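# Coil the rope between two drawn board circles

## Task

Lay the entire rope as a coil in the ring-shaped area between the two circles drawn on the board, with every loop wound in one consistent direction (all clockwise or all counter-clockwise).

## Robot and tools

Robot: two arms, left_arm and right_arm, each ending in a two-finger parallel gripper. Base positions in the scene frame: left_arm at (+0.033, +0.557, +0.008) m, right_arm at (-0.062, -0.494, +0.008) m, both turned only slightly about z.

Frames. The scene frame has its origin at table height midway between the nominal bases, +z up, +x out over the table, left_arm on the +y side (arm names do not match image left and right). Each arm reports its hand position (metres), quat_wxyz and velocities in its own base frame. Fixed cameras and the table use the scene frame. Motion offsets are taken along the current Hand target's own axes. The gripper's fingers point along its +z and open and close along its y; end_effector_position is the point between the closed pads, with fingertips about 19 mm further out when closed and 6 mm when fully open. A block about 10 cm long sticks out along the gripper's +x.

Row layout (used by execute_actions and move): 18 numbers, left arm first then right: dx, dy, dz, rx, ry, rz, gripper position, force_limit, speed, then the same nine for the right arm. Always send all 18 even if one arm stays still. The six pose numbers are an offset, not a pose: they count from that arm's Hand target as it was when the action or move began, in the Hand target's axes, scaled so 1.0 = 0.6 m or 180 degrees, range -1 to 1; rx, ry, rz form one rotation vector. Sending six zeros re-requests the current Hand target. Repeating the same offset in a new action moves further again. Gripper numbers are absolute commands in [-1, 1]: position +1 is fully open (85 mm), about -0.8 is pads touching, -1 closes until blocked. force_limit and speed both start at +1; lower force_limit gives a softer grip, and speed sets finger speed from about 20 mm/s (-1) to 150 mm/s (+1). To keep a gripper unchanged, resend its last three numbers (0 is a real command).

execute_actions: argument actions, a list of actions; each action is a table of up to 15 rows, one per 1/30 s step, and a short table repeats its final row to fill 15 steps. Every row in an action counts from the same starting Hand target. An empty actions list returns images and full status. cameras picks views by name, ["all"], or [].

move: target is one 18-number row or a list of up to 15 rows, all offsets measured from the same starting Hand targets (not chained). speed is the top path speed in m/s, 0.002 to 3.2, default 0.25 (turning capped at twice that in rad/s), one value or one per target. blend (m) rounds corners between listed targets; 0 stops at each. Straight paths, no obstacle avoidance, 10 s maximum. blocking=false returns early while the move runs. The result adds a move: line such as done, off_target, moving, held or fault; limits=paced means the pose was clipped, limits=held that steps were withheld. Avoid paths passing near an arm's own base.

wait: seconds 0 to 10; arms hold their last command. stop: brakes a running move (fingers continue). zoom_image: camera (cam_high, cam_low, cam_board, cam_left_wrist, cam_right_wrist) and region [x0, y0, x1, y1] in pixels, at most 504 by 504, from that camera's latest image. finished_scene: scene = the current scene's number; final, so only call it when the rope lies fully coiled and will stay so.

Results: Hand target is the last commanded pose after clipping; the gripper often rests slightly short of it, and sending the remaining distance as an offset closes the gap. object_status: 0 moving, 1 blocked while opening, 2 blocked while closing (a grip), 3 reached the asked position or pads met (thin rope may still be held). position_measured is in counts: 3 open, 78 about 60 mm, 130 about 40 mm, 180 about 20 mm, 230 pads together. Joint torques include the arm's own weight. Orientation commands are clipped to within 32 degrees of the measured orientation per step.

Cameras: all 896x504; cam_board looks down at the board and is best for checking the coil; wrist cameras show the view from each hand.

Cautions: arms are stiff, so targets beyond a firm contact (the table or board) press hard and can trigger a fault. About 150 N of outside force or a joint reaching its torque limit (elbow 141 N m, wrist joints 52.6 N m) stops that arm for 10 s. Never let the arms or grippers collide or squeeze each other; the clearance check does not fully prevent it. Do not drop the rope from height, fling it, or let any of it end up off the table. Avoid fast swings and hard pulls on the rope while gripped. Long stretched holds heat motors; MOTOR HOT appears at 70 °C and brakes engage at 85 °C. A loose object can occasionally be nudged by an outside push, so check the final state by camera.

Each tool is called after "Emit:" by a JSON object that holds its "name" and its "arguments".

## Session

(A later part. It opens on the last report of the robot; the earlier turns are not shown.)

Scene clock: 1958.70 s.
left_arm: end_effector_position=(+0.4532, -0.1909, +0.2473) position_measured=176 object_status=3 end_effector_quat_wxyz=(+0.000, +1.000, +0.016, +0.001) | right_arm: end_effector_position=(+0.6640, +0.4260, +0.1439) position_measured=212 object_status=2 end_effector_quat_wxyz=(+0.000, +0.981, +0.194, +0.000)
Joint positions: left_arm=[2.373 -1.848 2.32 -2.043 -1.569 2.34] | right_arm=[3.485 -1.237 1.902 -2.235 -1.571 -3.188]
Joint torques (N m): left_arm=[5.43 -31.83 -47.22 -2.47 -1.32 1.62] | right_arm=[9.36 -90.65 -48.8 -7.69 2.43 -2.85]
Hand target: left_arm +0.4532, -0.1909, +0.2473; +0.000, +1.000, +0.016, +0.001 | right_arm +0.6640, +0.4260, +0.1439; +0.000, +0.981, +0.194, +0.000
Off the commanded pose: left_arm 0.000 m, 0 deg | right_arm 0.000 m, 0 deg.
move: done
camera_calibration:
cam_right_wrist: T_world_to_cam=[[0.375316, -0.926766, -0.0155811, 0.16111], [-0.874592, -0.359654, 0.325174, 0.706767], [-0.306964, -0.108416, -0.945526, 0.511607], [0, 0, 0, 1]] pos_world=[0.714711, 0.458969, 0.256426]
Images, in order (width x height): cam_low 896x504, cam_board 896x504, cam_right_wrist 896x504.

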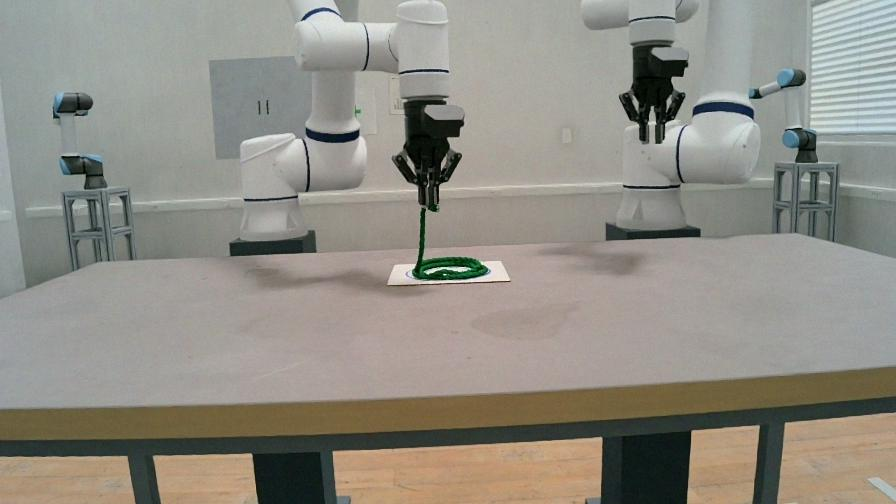

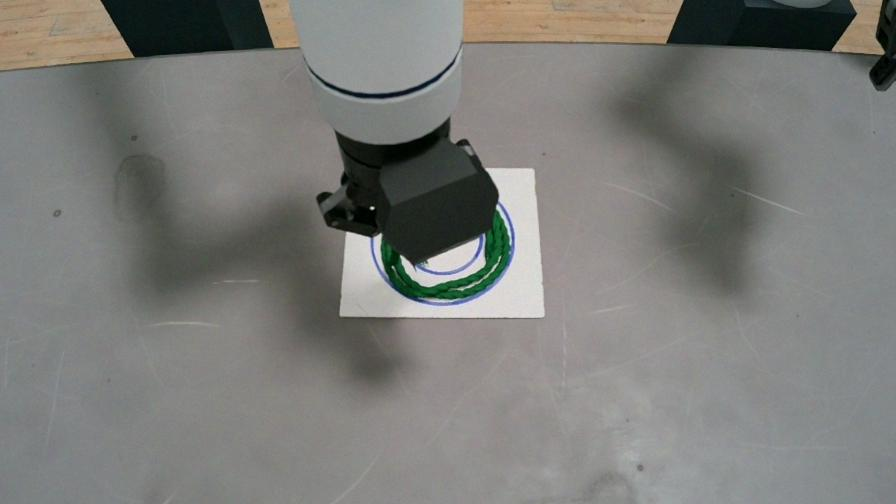

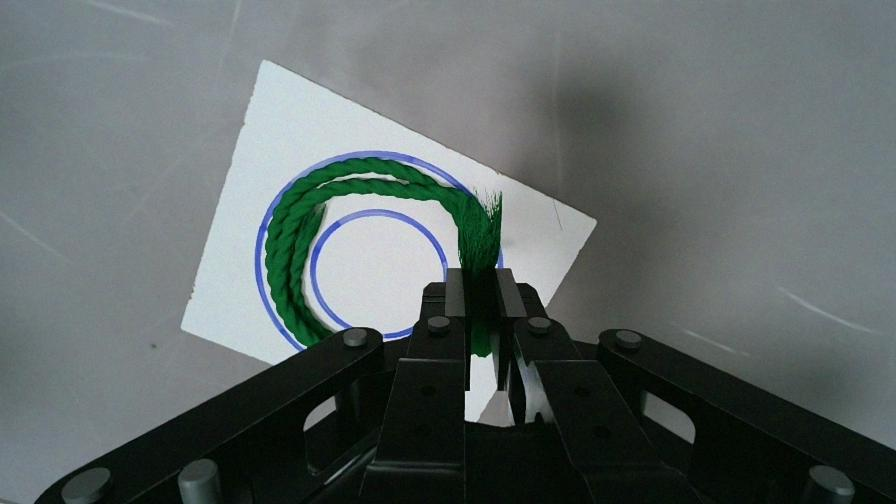

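Emit:
{"name": "move", "arguments": {"target": [[0,0,0,0,0,0,-0.376,-1,-1,0.0218,-0.0153,0.0265,0,0,-0.0722,-1,-1,-1],[0,0,0,0,0,0,-0.376,-1,-1,0.0387,-0.0408,0.0532,0,0,-0.1444,-1,-1,-1],[0,0,0,0,0,0,-0.376,-1,-1,0.0472,-0.0723,0.0782,0,0,-0.2278,-1,-1,-1]], "speed": 0.045, "blend": 0.006, "cameras": ["cam_board","cam_low","cam_right_wrist"]}}

Emit:
{"name": "zoom_image", "arguments": {"camera": "cam_board", "region": [350, 160, 550, 320]}}

Emit:
{"name": "zoom_image", "arguments": {"camera": "cam_low", "region": [360, 180, 540, 300]}}

Scene clock: 1983.30 s.
left_arm: end_effector_position=(+0.4532, -0.1909, +0.2473) position_measured=176 object_status=3 end_effector_quat_wxyz=(+0.000, +1.000, +0.016, +0.001) | right_arm: end_effector_position=(+0.6737, +0.4769, +0.0970) position_measured=212 object_status=2 end_effector_quat_wxyz=(+0.000, +0.851, +0.525, +0.000)
Joint positions: left_arm=[2.373 -1.848 2.32 -2.043 -1.569 2.34] | right_arm=[3.541 -1.137 1.856 -2.289 -1.571 -3.848]
Joint torques (N m): left_arm=[6.48 -31.06 -46.73 -2.49 -1.32 1.52] | right_arm=[11.22 -100.4 -46.82 -7.63 3.13 -2.8]
Hand target: left_arm +0.4532, -0.1909, +0.2473; +0.000, +1.000, +0.016, +0.001 | right_arm +0.6737, +0.4769, +0.0970; +0.000, +0.851, +0.525, +0.000
Off the commanded pose: left_arm 0.000 m, 0 deg | right_arm 0.000 m, 0 deg.
move: done
camera_calibration:
cam_right_wrist: T_world_to_cam=[[0.891275, -0.45318, -0.0160362, -0.369505], [-0.423959, -0.84531, 0.325131, 0.676852], [-0.160898, -0.282982, -0.945533, 0.460499], [0, 0, 0, 1]] pos_world=[0.690381, 0.53501, 0.209427]
Images, in order (width x height): cam_low 896x504, cam_board 896x504, cam_right_wrist 896x504.

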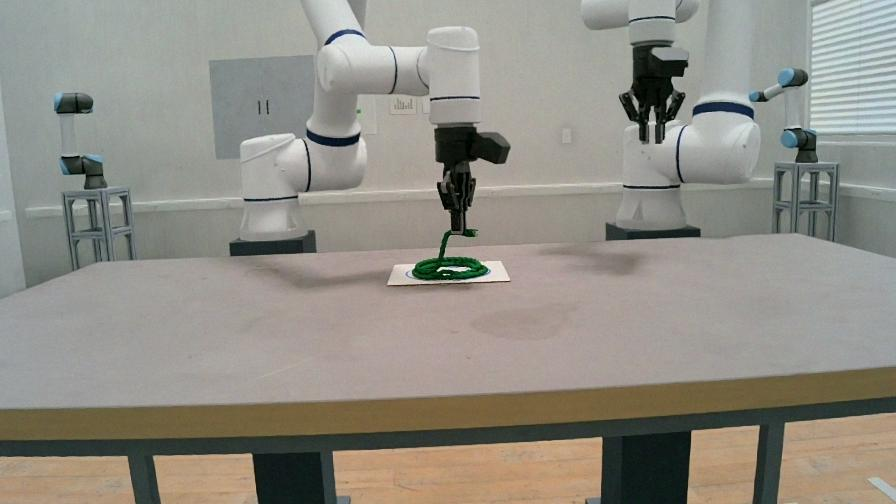

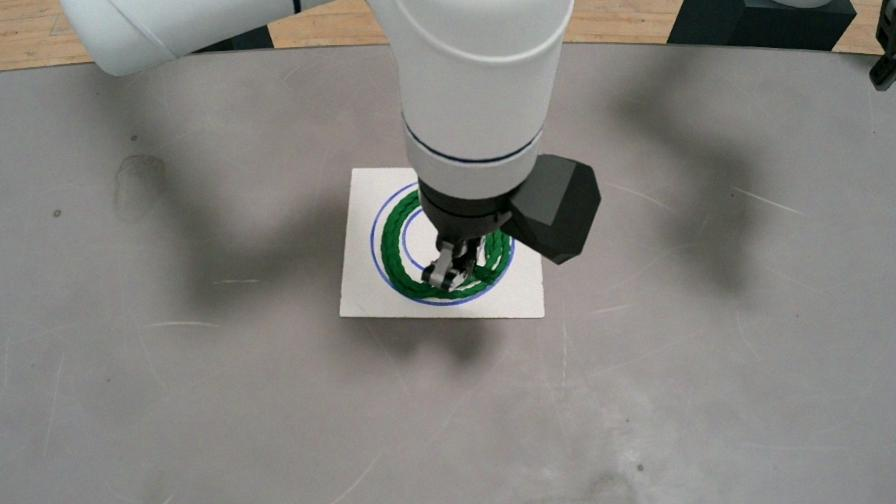

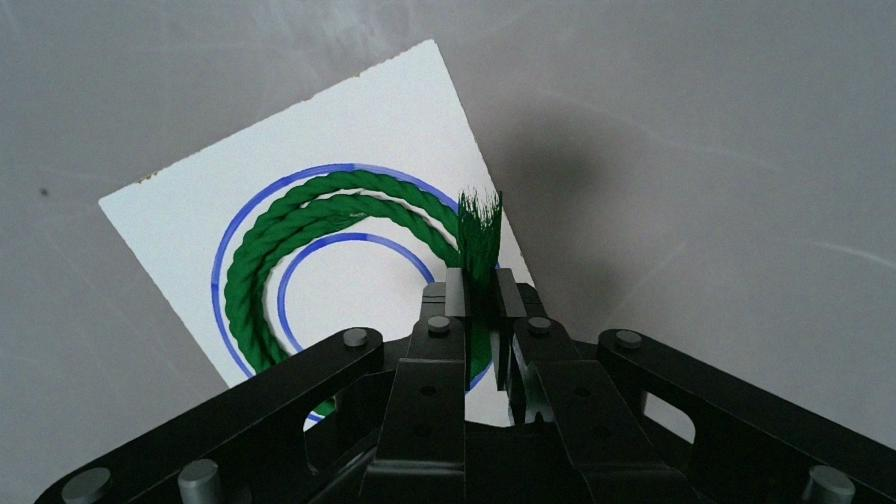

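Scaled by 2.520.

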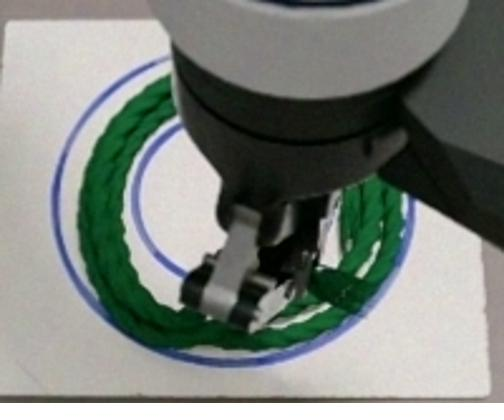

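Scaled by 2.800.

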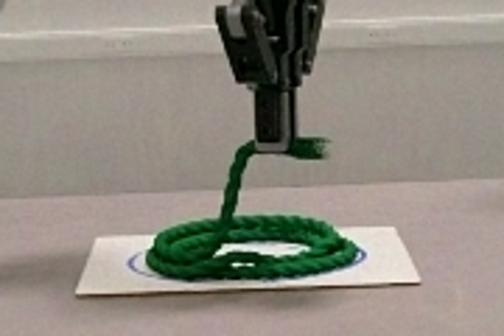

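Emit:
{"name": "move", "arguments": {"target": [[0,0,0,0,0,0,-0.376,-1,-1,0.0215,-0.0244,0.0267,0,0,-0.0833,-1,-1,-1],[0,0,0,0,0,0,-0.376,-1,-1,0.0332,-0.0510,0.0533,0,0,-0.1667,-1,-1,-1]], "speed": 0.045, "blend": 0.006, "cameras": ["cam_board","cam_low","cam_right_wrist"]}}

Emit:
{"name": "zoom_image", "arguments": {"camera": "cam_board", "region": [350, 160, 550, 320]}}

Emit:
{"name": "zoom_image", "arguments": {"camera": "cam_low", "region": [360, 180, 540, 300]}}

Scene clock: 2010.43 s.
left_arm: end_effector_position=(+0.4532, -0.1909, +0.2473) position_measured=176 object_status=3 end_effector_quat_wxyz=(+0.000, +1.000, +0.016, +0.001) | right_arm: end_effector_position=(+0.6552, +0.5084, +0.0650) position_measured=212 object_status=2 end_effector_quat_wxyz=(+0.000, +0.686, +0.727, +0.000)
Joint positions: left_arm=[2.373 -1.848 2.32 -2.043 -1.569 2.34] | right_arm=[3.586 -1.095 1.863 -2.339 -1.571 -4.327]
Joint torques (N m): left_arm=[5.47 -31.36 -46.72 -2.54 -1.05 1.56] | right_arm=[11.97 -106.56 -25.06 -7.49 3.29 -3.13]
Hand target: left_arm +0.4532, -0.1909, +0.2473; +0.000, +1.000, +0.016, +0.001 | right_arm +0.6552, +0.5084, +0.0650; +0.000, +0.686, +0.728, +0.000
Off the commanded pose: left_arm 0.000 m, 0 deg | right_arm 0.000 m, 0 deg.
move: done
camera_calibration:
cam_right_wrist: T_world_to_cam=[[0.998446, 0.0533029, -0.0162423, -0.667012], [0.0556872, -0.944103, 0.324914, 0.441977], [0.0019845, -0.325314, -0.945604, 0.351061], [0, 0, 0, 1]] pos_world=[0.640667, 0.56703, 0.177527]
Images, in order (width x height): cam_low 896x504, cam_board 896x504, cam_right_wrist 896x504.

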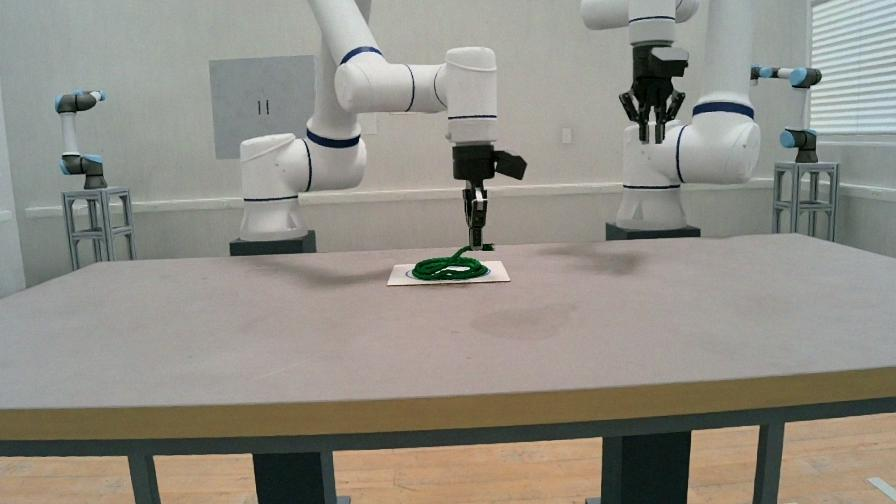

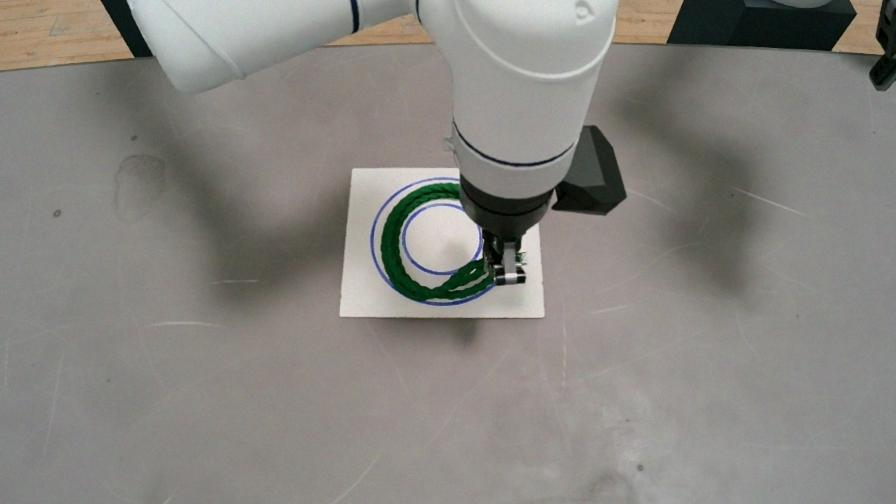

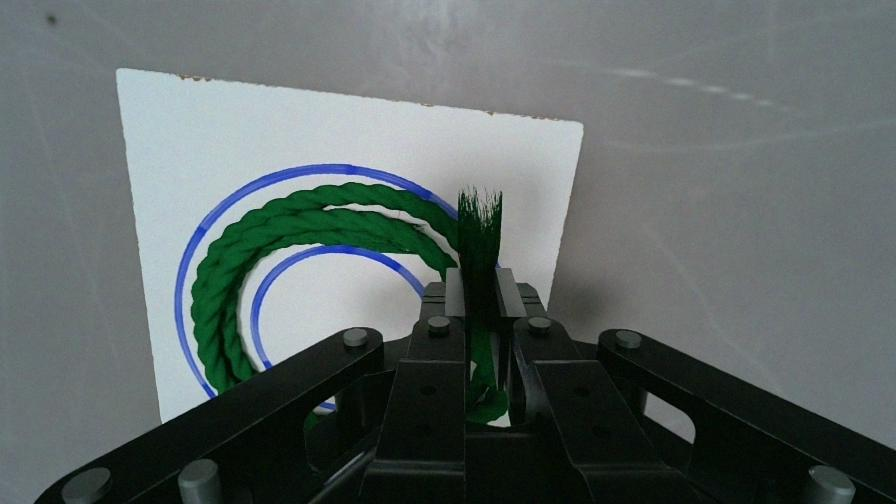

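Scaled by 2.520.

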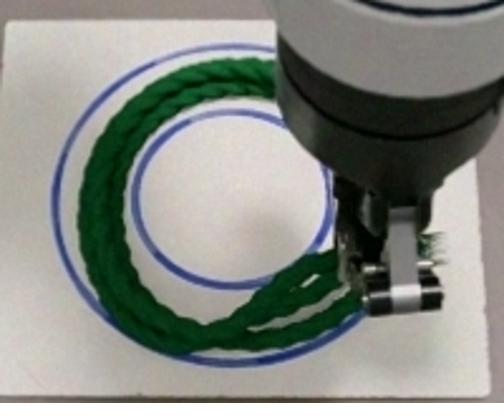

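Scaled by 2.800.

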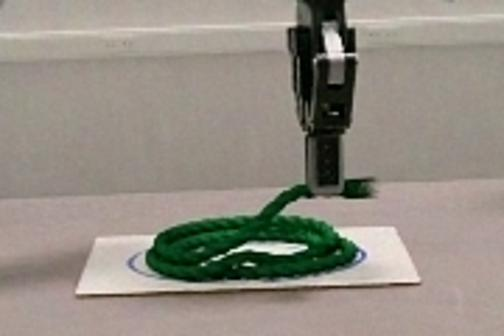

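Emit:
{"name": "move", "arguments": {"target": [[0,0,0,0,0,0,-0.376,-1,-1,-0.0050,0,0.0117,0,0,-0.0111,-1,-1,-1],[0,0,0,0,0,0,-0.376,-1,-1,0.0040,-0.0177,0.0317,0,0,-0.0944,-1,-1,-1],[0,0,0,0,0,0,-0.376,-1,-1,0.0055,-0.0308,0.0467,0,0,-0.1833,-1,-1,-1]], "speed": 0.04, "blend": 0.004, "cameras": ["cam_board","cam_low","cam_right_wrist"]}}

Emit:
{"name": "zoom_image", "arguments": {"camera": "cam_board", "region": [350, 160, 550, 320]}}

Emit:
{"name": "zoom_image", "arguments": {"camera": "cam_low", "region": [360, 180, 540, 300]}}

Scene clock: 2057.57 s.
left_arm: end_effector_position=(+0.4532, -0.1909, +0.2473) position_measured=176 object_status=3 end_effector_quat_wxyz=(+0.000, +1.000, +0.016, +0.001) | right_arm: end_effector_position=(+0.6366, +0.5106, +0.0370) position_measured=212 object_status=2 end_effector_quat_wxyz=(+0.000, +0.451, +0.892, +0.000)
Joint positions: left_arm=[2.373 -1.848 2.32 -2.043 -1.569 2.34] | right_arm=[3.598 -1.077 1.903 -2.396 -1.571 -4.89]
Joint torques (N m): left_arm=[5.01 -30.83 -46.46 -2.47 -1.31 1.45] | right_arm=[12.42 -104.95 -22.59 -7.49 2.29 -2.95]
Hand target: left_arm +0.4532, -0.1909, +0.2473; +0.000, +1.000, +0.016, +0.001 | right_arm +0.6366, +0.5106, +0.0370; +0.000, +0.451, +0.892, +0.000
Off the commanded pose: left_arm 0.000 m, 0 deg | right_arm 0.000 m, 0 deg.
move: done
camera_calibration:
cam_right_wrist: T_world_to_cam=[[0.808348, 0.588476, -0.0164256, -0.801229], [0.560992, -0.761536, 0.324577, 0.0393203], [0.178497, -0.271586, -0.945717, 0.18552], [0, 0, 0, 1]] pos_world=[0.592499, 0.551832, 0.149526]
Images, in order (width x height): cam_low 896x504, cam_board 896x504, cam_right_wrist 896x504.

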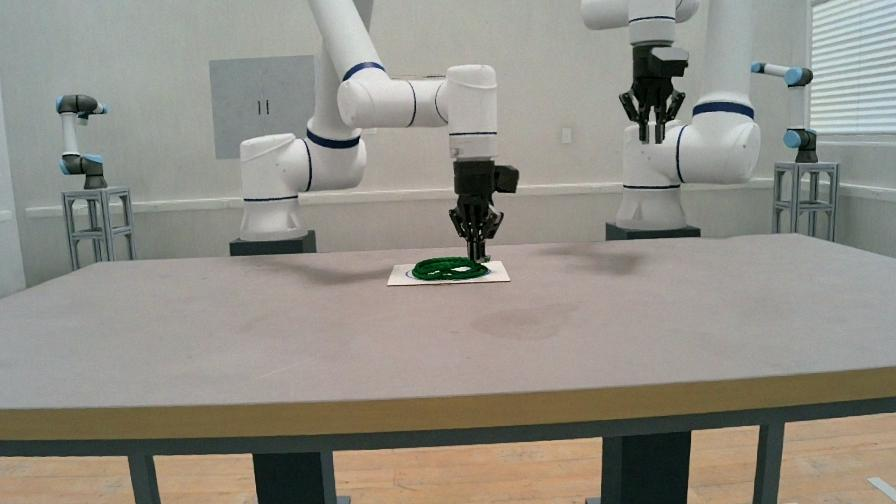

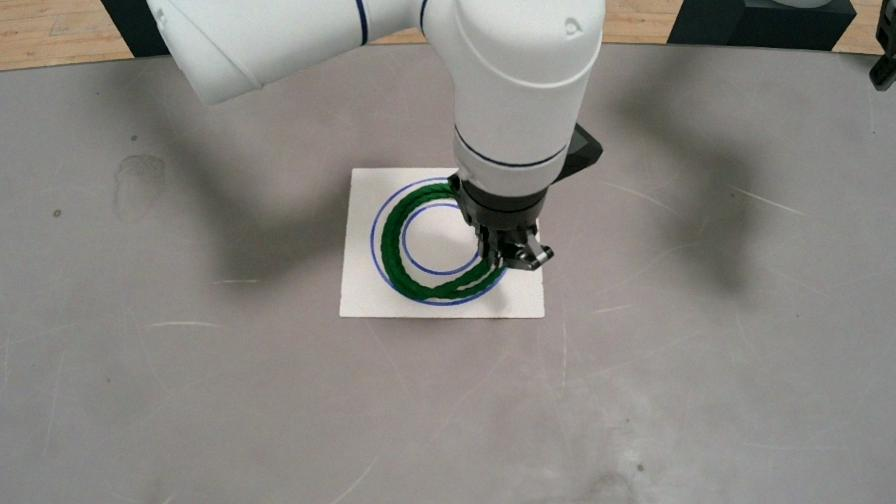

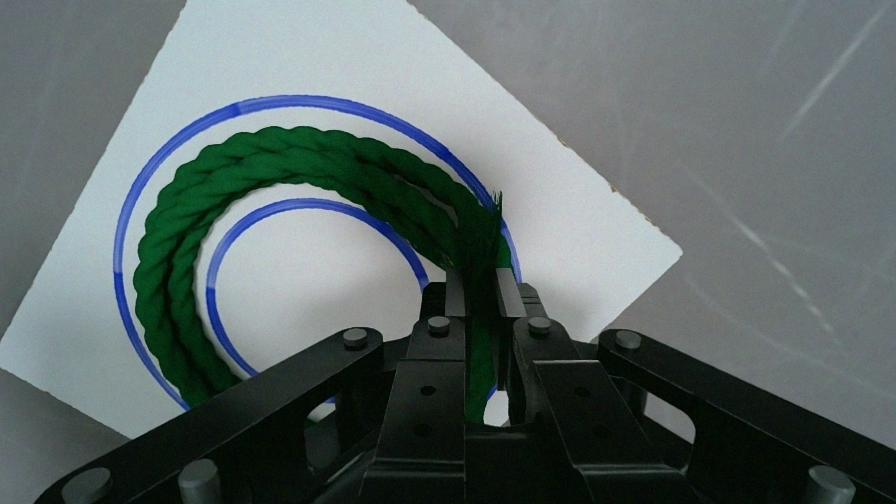

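Scaled by 2.520.

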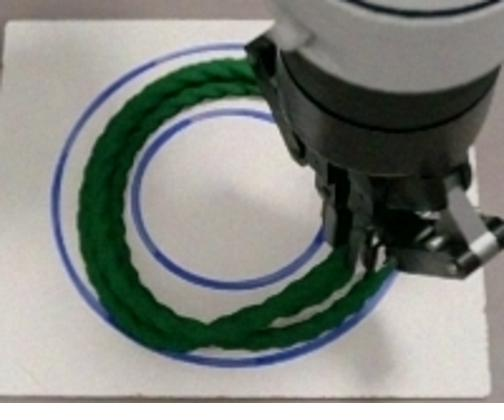

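Scaled by 2.800.

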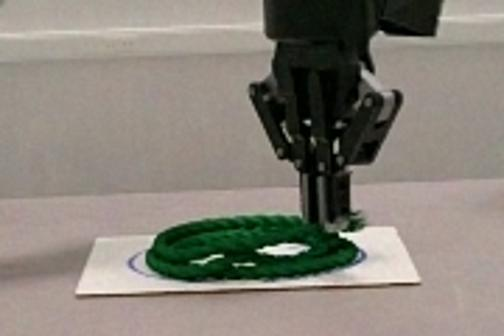

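Emit:
{"name": "move", "arguments": {"target": [0,0,0,0,0,0,-0.376,-1,-1,0.0017,-0.0103,0.0117,0,0,-0.1222,-1,-1,-1], "speed": 0.04, "cameras": ["cam_board","cam_low","cam_right_wrist"]}}

Emit:
{"name": "zoom_image", "arguments": {"camera": "cam_low", "region": [400, 220, 540, 300]}}

Emit:
{"name": "zoom_image", "arguments": {"camera": "cam_right_wrist", "region": [300, 100, 660, 460]}}

Scene clock: 2077.20 s.
left_arm: end_effector_position=(+0.4532, -0.1909, +0.2473) position_measured=176 object_status=3 end_effector_quat_wxyz=(+0.000, +1.000, +0.016, +0.001) | right_arm: end_effector_position=(+0.6310, +0.5078, +0.0300) position_measured=212 object_status=2 end_effector_quat_wxyz=(+0.000, +0.273, +0.962, +0.000)
Joint positions: left_arm=[2.373 -1.848 2.32 -2.043 -1.569 2.34] | right_arm=[3.598 -1.075 1.918 -2.413 -1.571 -5.274]
Joint torques (N m): left_arm=[4.8 -31.4 -46.8 -2.63 -1.35 1.33] | right_arm=[-3.07 -104.37 -22.48 -7.43 -0.29 -2.54]
Hand target: left_arm +0.4532, -0.1909, +0.2473; +0.000, +1.000, +0.016, +0.001 | right_arm +0.6310, +0.5078, +0.0300; +0.000, +0.273, +0.962, +0.000
Off the commanded pose: left_arm 0.000 m, 0 deg | right_arm 0.000 m, 0 deg.
move: done
camera_calibration:
cam_right_wrist: T_world_to_cam=[[0.529125, 0.848385, -0.0164021, -0.750884], [0.805418, -0.496055, 0.324394, -0.246421], [0.267075, -0.184855, -0.94578, 0.0791989], [0, 0, 0, 1]] pos_world=[0.574631, 0.529441, 0.142526]
Images, in order (width x height): cam_low 896x504, cam_board 896x504, cam_right_wrist 896x504.

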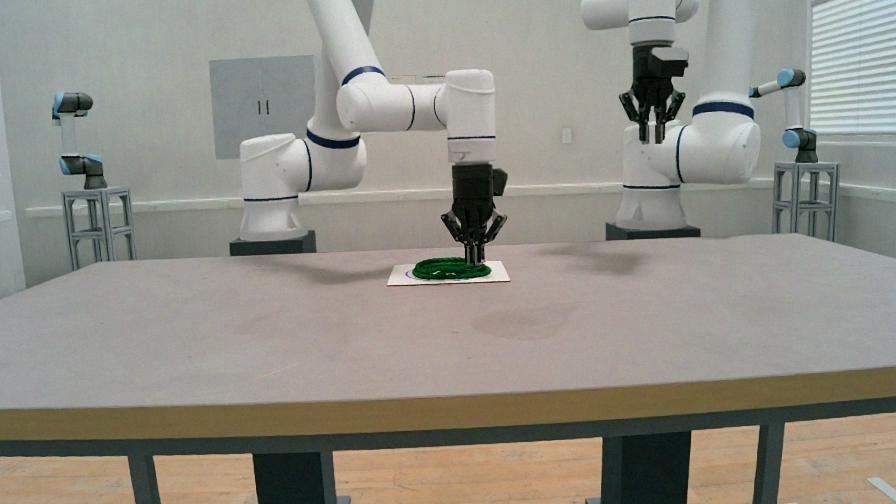

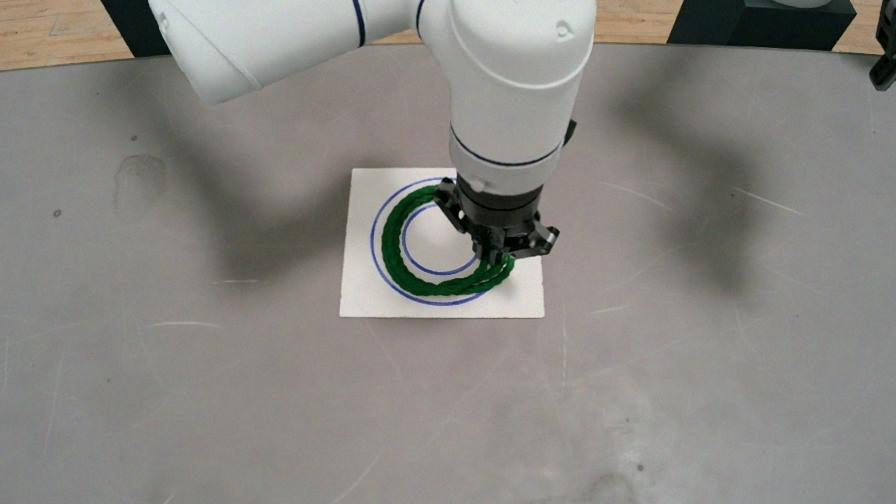

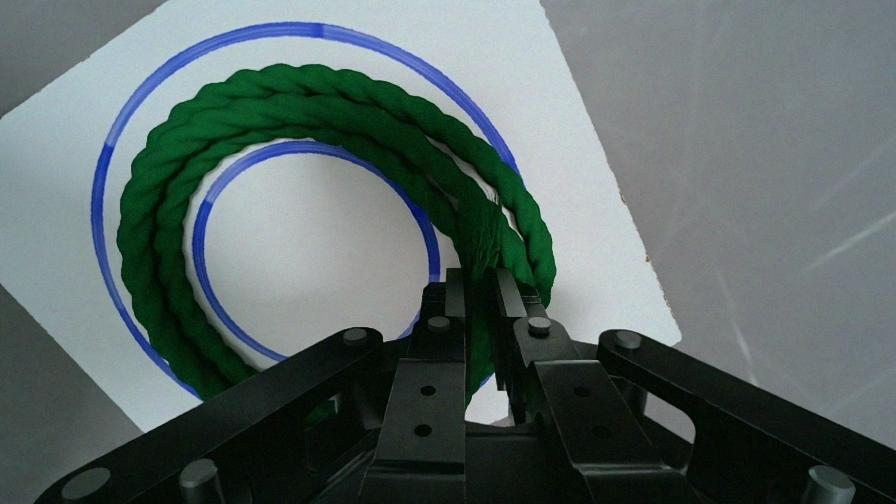

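Scaled by 3.600.

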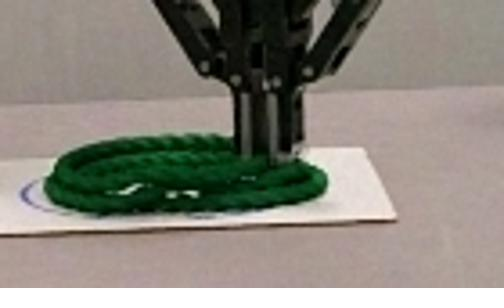

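Scaled by 1.400.

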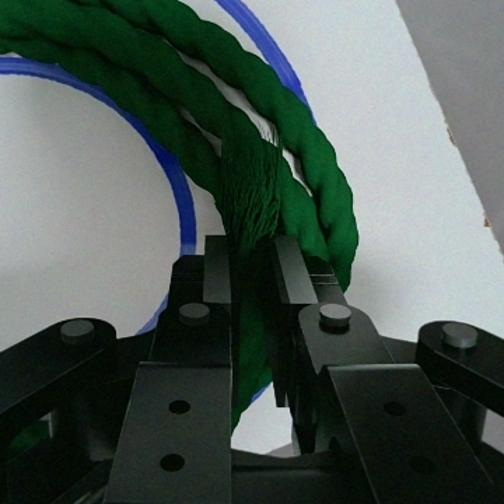

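Emit:
{"name": "zoom_image", "arguments": {"camera": "cam_board", "region": [350, 160, 550, 320]}}

Emit:
{"name": "zoom_image", "arguments": {"camera": "cam_high", "region": [330, 270, 420, 360]}}

Scaled by 2.520.

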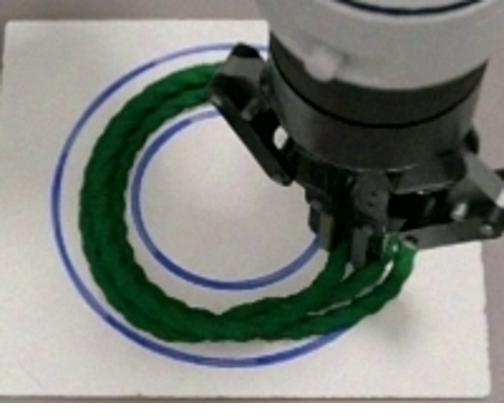

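This scene's latest camera images include none from cam_high. They are from: cam_low, cam_board, cam_right_wrist. cam_high's image comes with the result of a call that names it in "cameras".

Emit:
{"name": "move", "arguments": {"target": [[0,0,0,0,0,0,-0.376,-1,-1,0,0,-0.01,0,0,0,-1,-1,-1],[0,0,0,0,0,0,-0.376,-1,-1,0,0,-0.0105,0,0,0,-0.47,-1,-1]], "speed": 0.03, "cameras": ["cam_board","cam_high","cam_right_wrist"]}}

Emit:
{"name": "zoom_image", "arguments": {"camera": "cam_high", "region": [330, 270, 420, 360]}}

Emit:
{"name": "zoom_image", "arguments": {"camera": "cam_board", "region": [350, 160, 550, 320]}}

Scene clock: 2124.17 s.
left_arm: end_effector_position=(+0.4532, -0.1909, +0.2473) position_measured=176 object_status=3 end_effector_quat_wxyz=(+0.000, +1.000, +0.016, +0.001) | right_arm: end_effector_position=(+0.6310, +0.5078, +0.0363) position_measured=188 object_status=0 end_effector_quat_wxyz=(+0.000, +0.273, +0.962, +0.000)
Joint positions: left_arm=[2.373 -1.848 2.32 -2.043 -1.569 2.34] | right_arm=[3.598 -1.083 1.916 -2.403 -1.571 -5.274]
Joint torques (N m): left_arm=[3.68 -31.08 -47 -2.57 -1.24 1.45] | right_arm=[-3.93 -152.67 -42.14 -2.01 3.39 -2.65]
Hand target: left_arm +0.4532, -0.1909, +0.2473; +0.000, +1.000, +0.016, +0.001 | right_arm +0.6310, +0.5078, +0.0363; +0.000, +0.273, +0.962, +0.000
Off the commanded pose: left_arm 0.000 m, 0 deg | right_arm 0.000 m, 0 deg.
move: done
camera_calibration:
cam_right_wrist: T_world_to_cam=[[0.528922, 0.848512, -0.0163946, -0.750734], [0.805549, -0.495874, 0.324345, -0.248596], [0.267081, -0.18476, -0.945797, 0.0850108], [0, 0, 0, 1]] pos_world=[0.574632, 0.529441, 0.148726]
Images, in order (width x height): cam_high 896x504, cam_board 896x504, cam_right_wrist 896x504.

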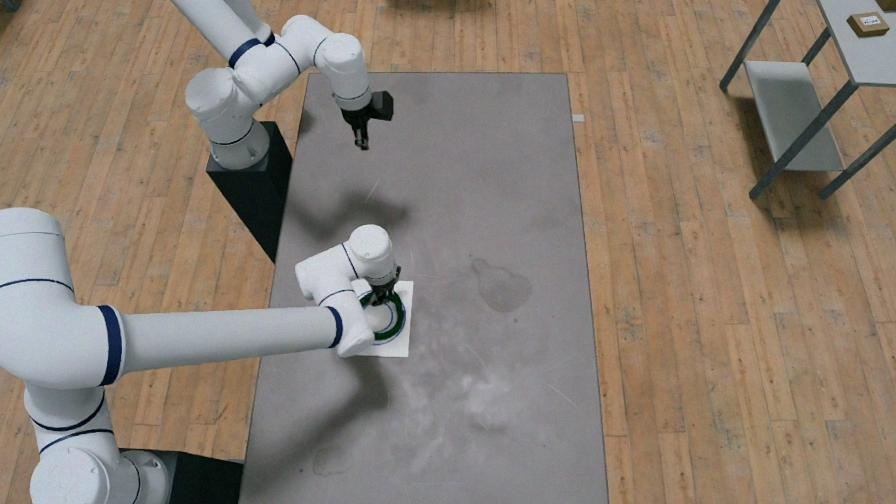

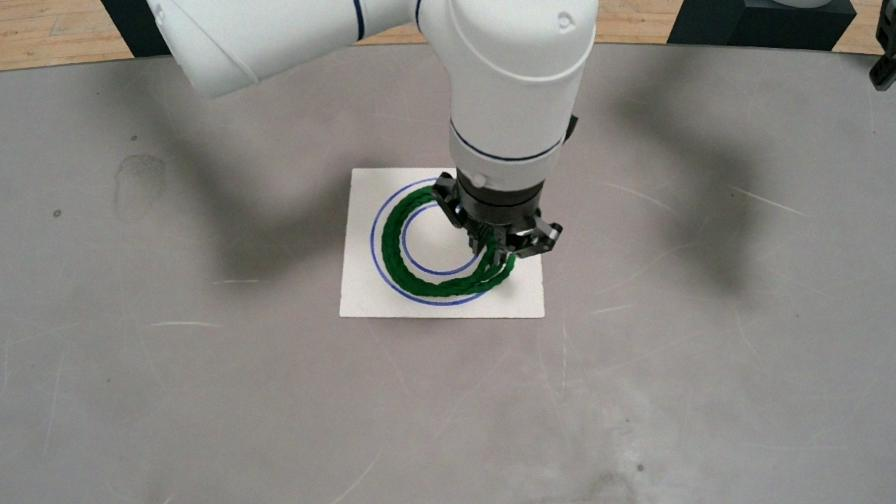

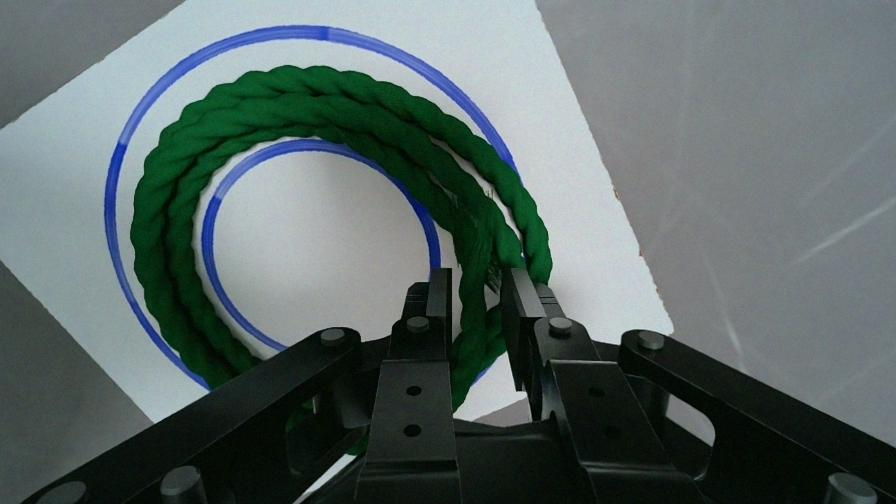

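Scaled by 5.600.

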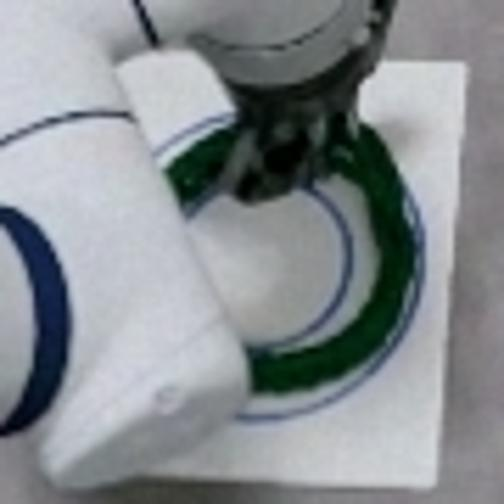

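Scaled by 2.520.

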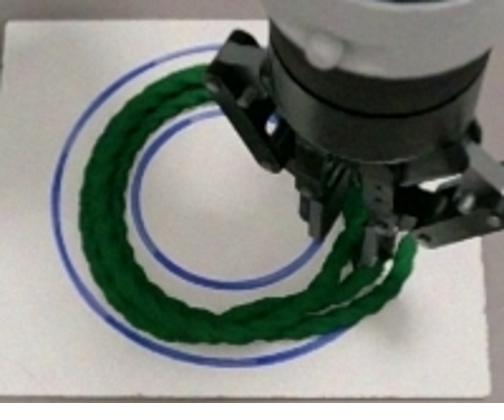

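Emit:
{"name": "move", "arguments": {"target": [[0,0,0,0,0,0,-0.376,-1,-1,0,0,-0.05,0,0,0,-0.47,-1,-1],[0,0,0,0,0,0,-0.376,-1,-1,0,0,-0.25,0,0,0,-0.47,-1,-1]], "speed": [0.04,0.12], "blend": [0.01,0], "cameras": ["cam_board","cam_right_wrist","cam_low"]}}

Emit:
{"name": "zoom_image", "arguments": {"camera": "cam_right_wrist", "region": [200, 60, 660, 460]}}

Scene clock: 2134.17 s.
left_arm: end_effector_position=(+0.4532, -0.1909, +0.2473) position_measured=176 object_status=3 end_effector_quat_wxyz=(+0.000, +1.000, +0.016, +0.001) | right_arm: end_effector_position=(+0.6310, +0.5079, +0.1861) position_measured=188 object_status=3 end_effector_quat_wxyz=(+0.000, +0.273, +0.962, +0.000)
Joint positions: left_arm=[2.373 -1.848 2.32 -2.043 -1.569 2.34] | right_arm=[3.598 -1.249 1.828 -2.149 -1.571 -5.274]
Joint torques (N m): left_arm=[4.5 -31.31 -46.64 -2.6 -1.23 1.49] | right_arm=[4.56 -143.68 -49.97 -2.25 2.59 -0.24]
Hand target: left_arm +0.4532, -0.1909, +0.2473; +0.000, +1.000, +0.016, +0.001 | right_arm +0.6311, +0.5078, +0.1863; +0.000, +0.273, +0.962, +0.000
Off the commanded pose: left_arm 0.000 m, 0 deg | right_arm 0.000 m, 0 deg.
move: done
camera_calibration:
cam_right_wrist: T_world_to_cam=[[0.528922, 0.848512, -0.0163946, -0.748415], [0.805549, -0.495874, 0.324345, -0.297246], [0.267081, -0.18476, -0.945797, 0.226778], [0, 0, 0, 1]] pos_world=[0.574732, 0.529541, 0.298626]
Images, in order (width x height): cam_low 896x504, cam_board 896x504, cam_right_wrist 896x504.

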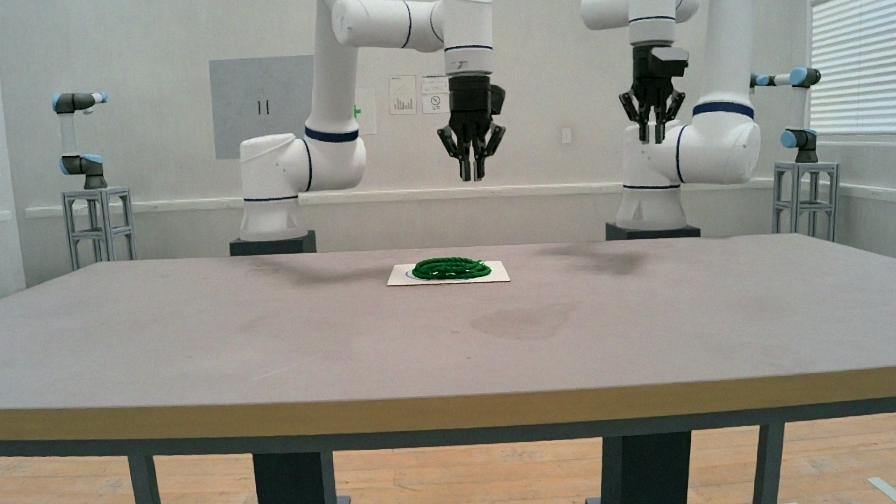

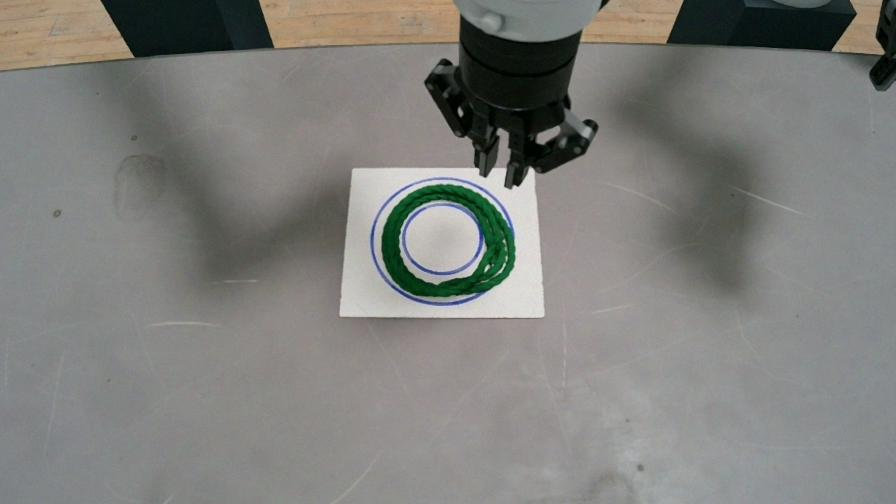

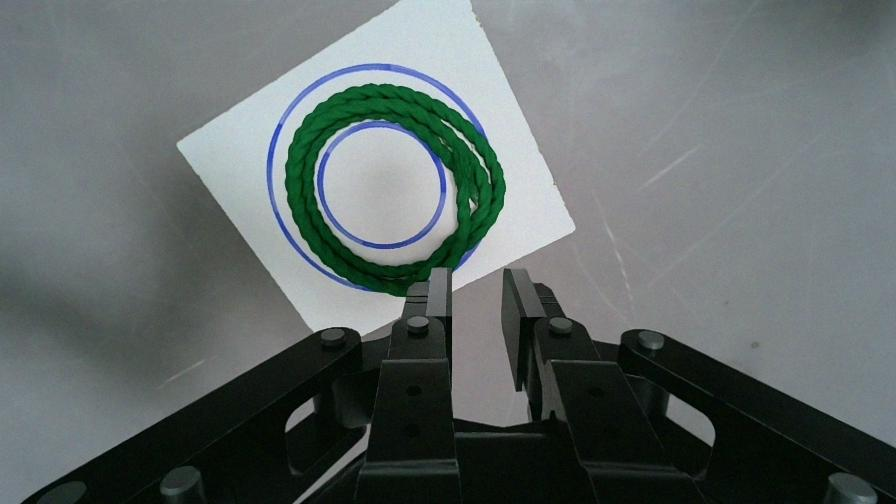

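Scaled by 1.096.

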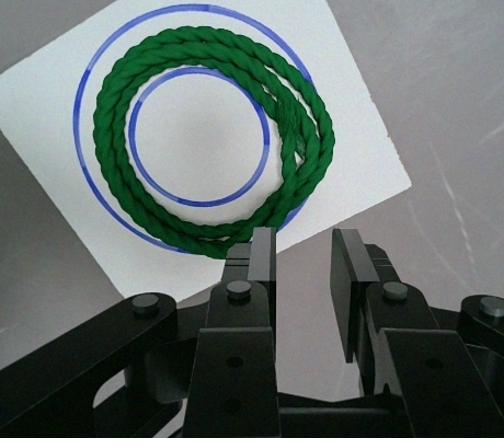

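Emit:
{"name": "zoom_image", "arguments": {"camera": "cam_board", "region": [350, 160, 550, 320]}}

Scaled by 2.520.

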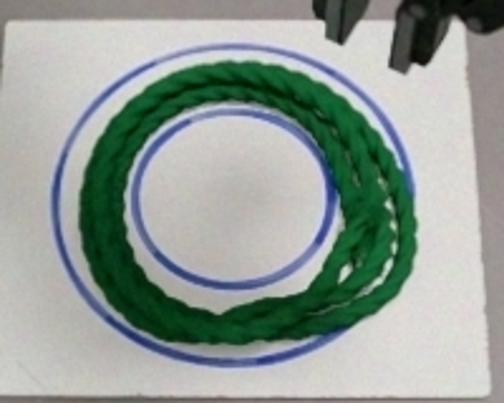

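Emit:
{"name": "move", "arguments": {"target": [[0,0,0,0,0,0,-0.376,-1,-1,-0.0040,0.0832,0,0,0,0,-0.8,-1,0],[0,0,0,0,0,0,-0.376,-1,-1,-0.0040,0.0832,0.2105,0,0,0,-0.8,-1,0],[0,0,0,0,0,0,-0.376,-1,-1,-0.0040,0.0832,0.2655,0,0,0,-0.8,-1,0]], "speed": [0.1,0.1,0.04], "cameras": ["cam_board","cam_low","cam_right_wrist"]}}

Emit:
{"name": "zoom_image", "arguments": {"camera": "cam_board", "region": [350, 160, 550, 320]}}

Emit:
{"name": "zoom_image", "arguments": {"camera": "cam_low", "region": [400, 220, 540, 300]}}

Scene clock: 2177.10 s.
left_arm: end_effector_position=(+0.4532, -0.1909, +0.2473) position_measured=176 object_status=3 end_effector_quat_wxyz=(+0.000, +1.000, +0.016, +0.001) | right_arm: end_effector_position=(+0.6592, +0.5490, +0.0270) position_measured=229 object_status=3 end_effector_quat_wxyz=(+0.000, +0.273, +0.962, +0.000)
Joint positions: left_arm=[2.373 -1.848 2.32 -2.043 -1.569 2.34] | right_arm=[3.628 -1.015 1.817 -2.373 -1.571 -5.245]
Joint torques (N m): left_arm=[3.83 -31.48 -47.07 -2.53 -1.33 1.57] | right_arm=[9.18 -113.06 -23.29 -7.41 0.33 3.56]
Hand target: left_arm +0.4532, -0.1909, +0.2473; +0.000, +1.000, +0.016, +0.001 | right_arm +0.6592, +0.5490, +0.0269; +0.000, +0.273, +0.962, +0.000
Off the commanded pose: left_arm 0.000 m, 0 deg | right_arm 0.000 m, 0 deg.
move: done
camera_calibration:
cam_right_wrist: T_world_to_cam=[[0.528922, 0.848512, -0.0163946, -0.800812], [0.805549, -0.495874, 0.324345, -0.247979], [0.267081, -0.18476, -0.945797, 0.0763632], [0, 0, 0, 1]] pos_world=[0.602932, 0.570641, 0.139526]
Images, in order (width x height): cam_low 896x504, cam_board 896x504, cam_right_wrist 896x504.

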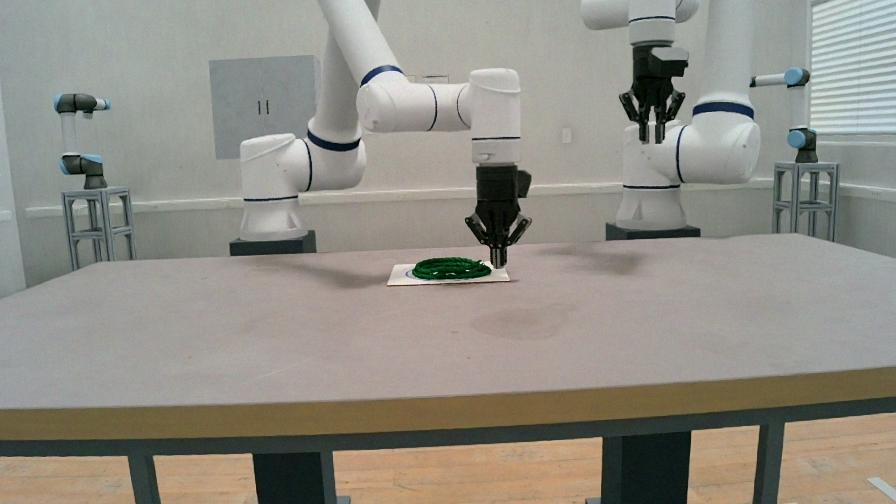

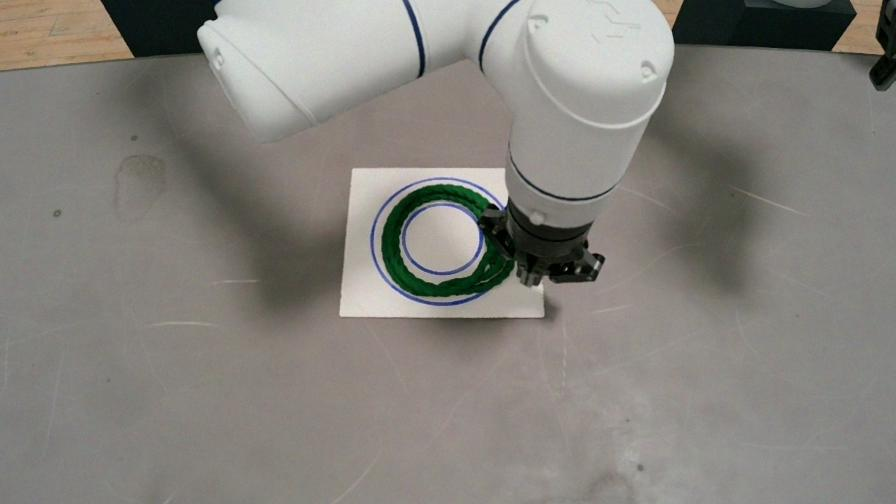

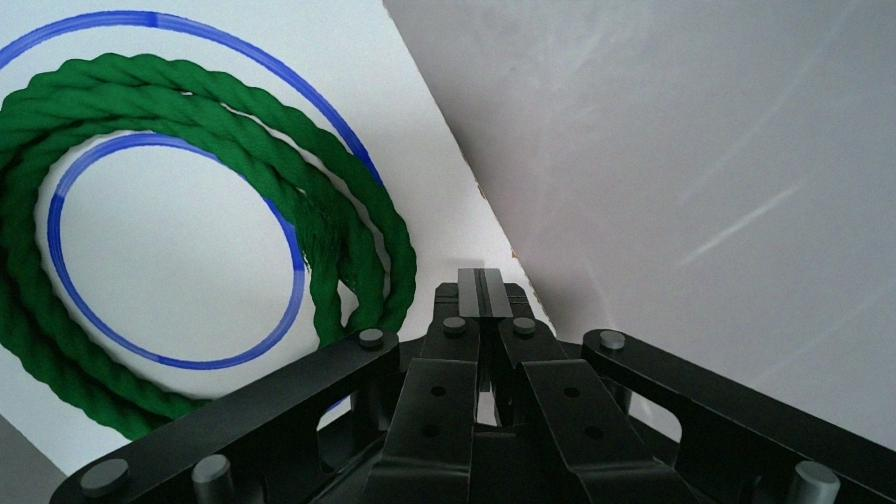

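Scaled by 2.520.

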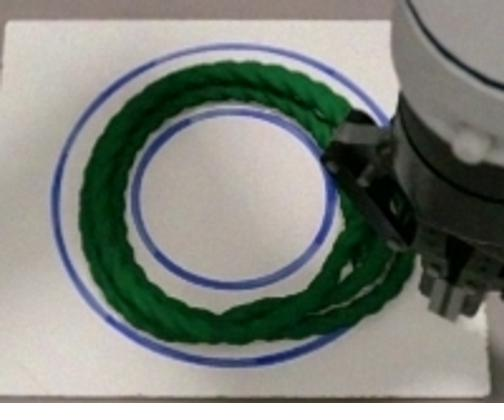

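Scaled by 3.600.

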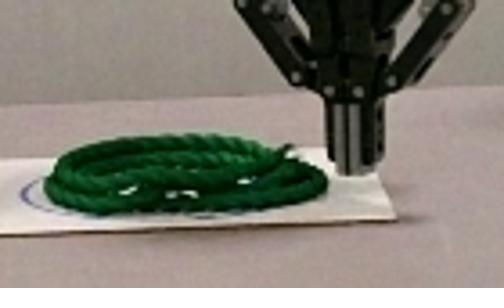

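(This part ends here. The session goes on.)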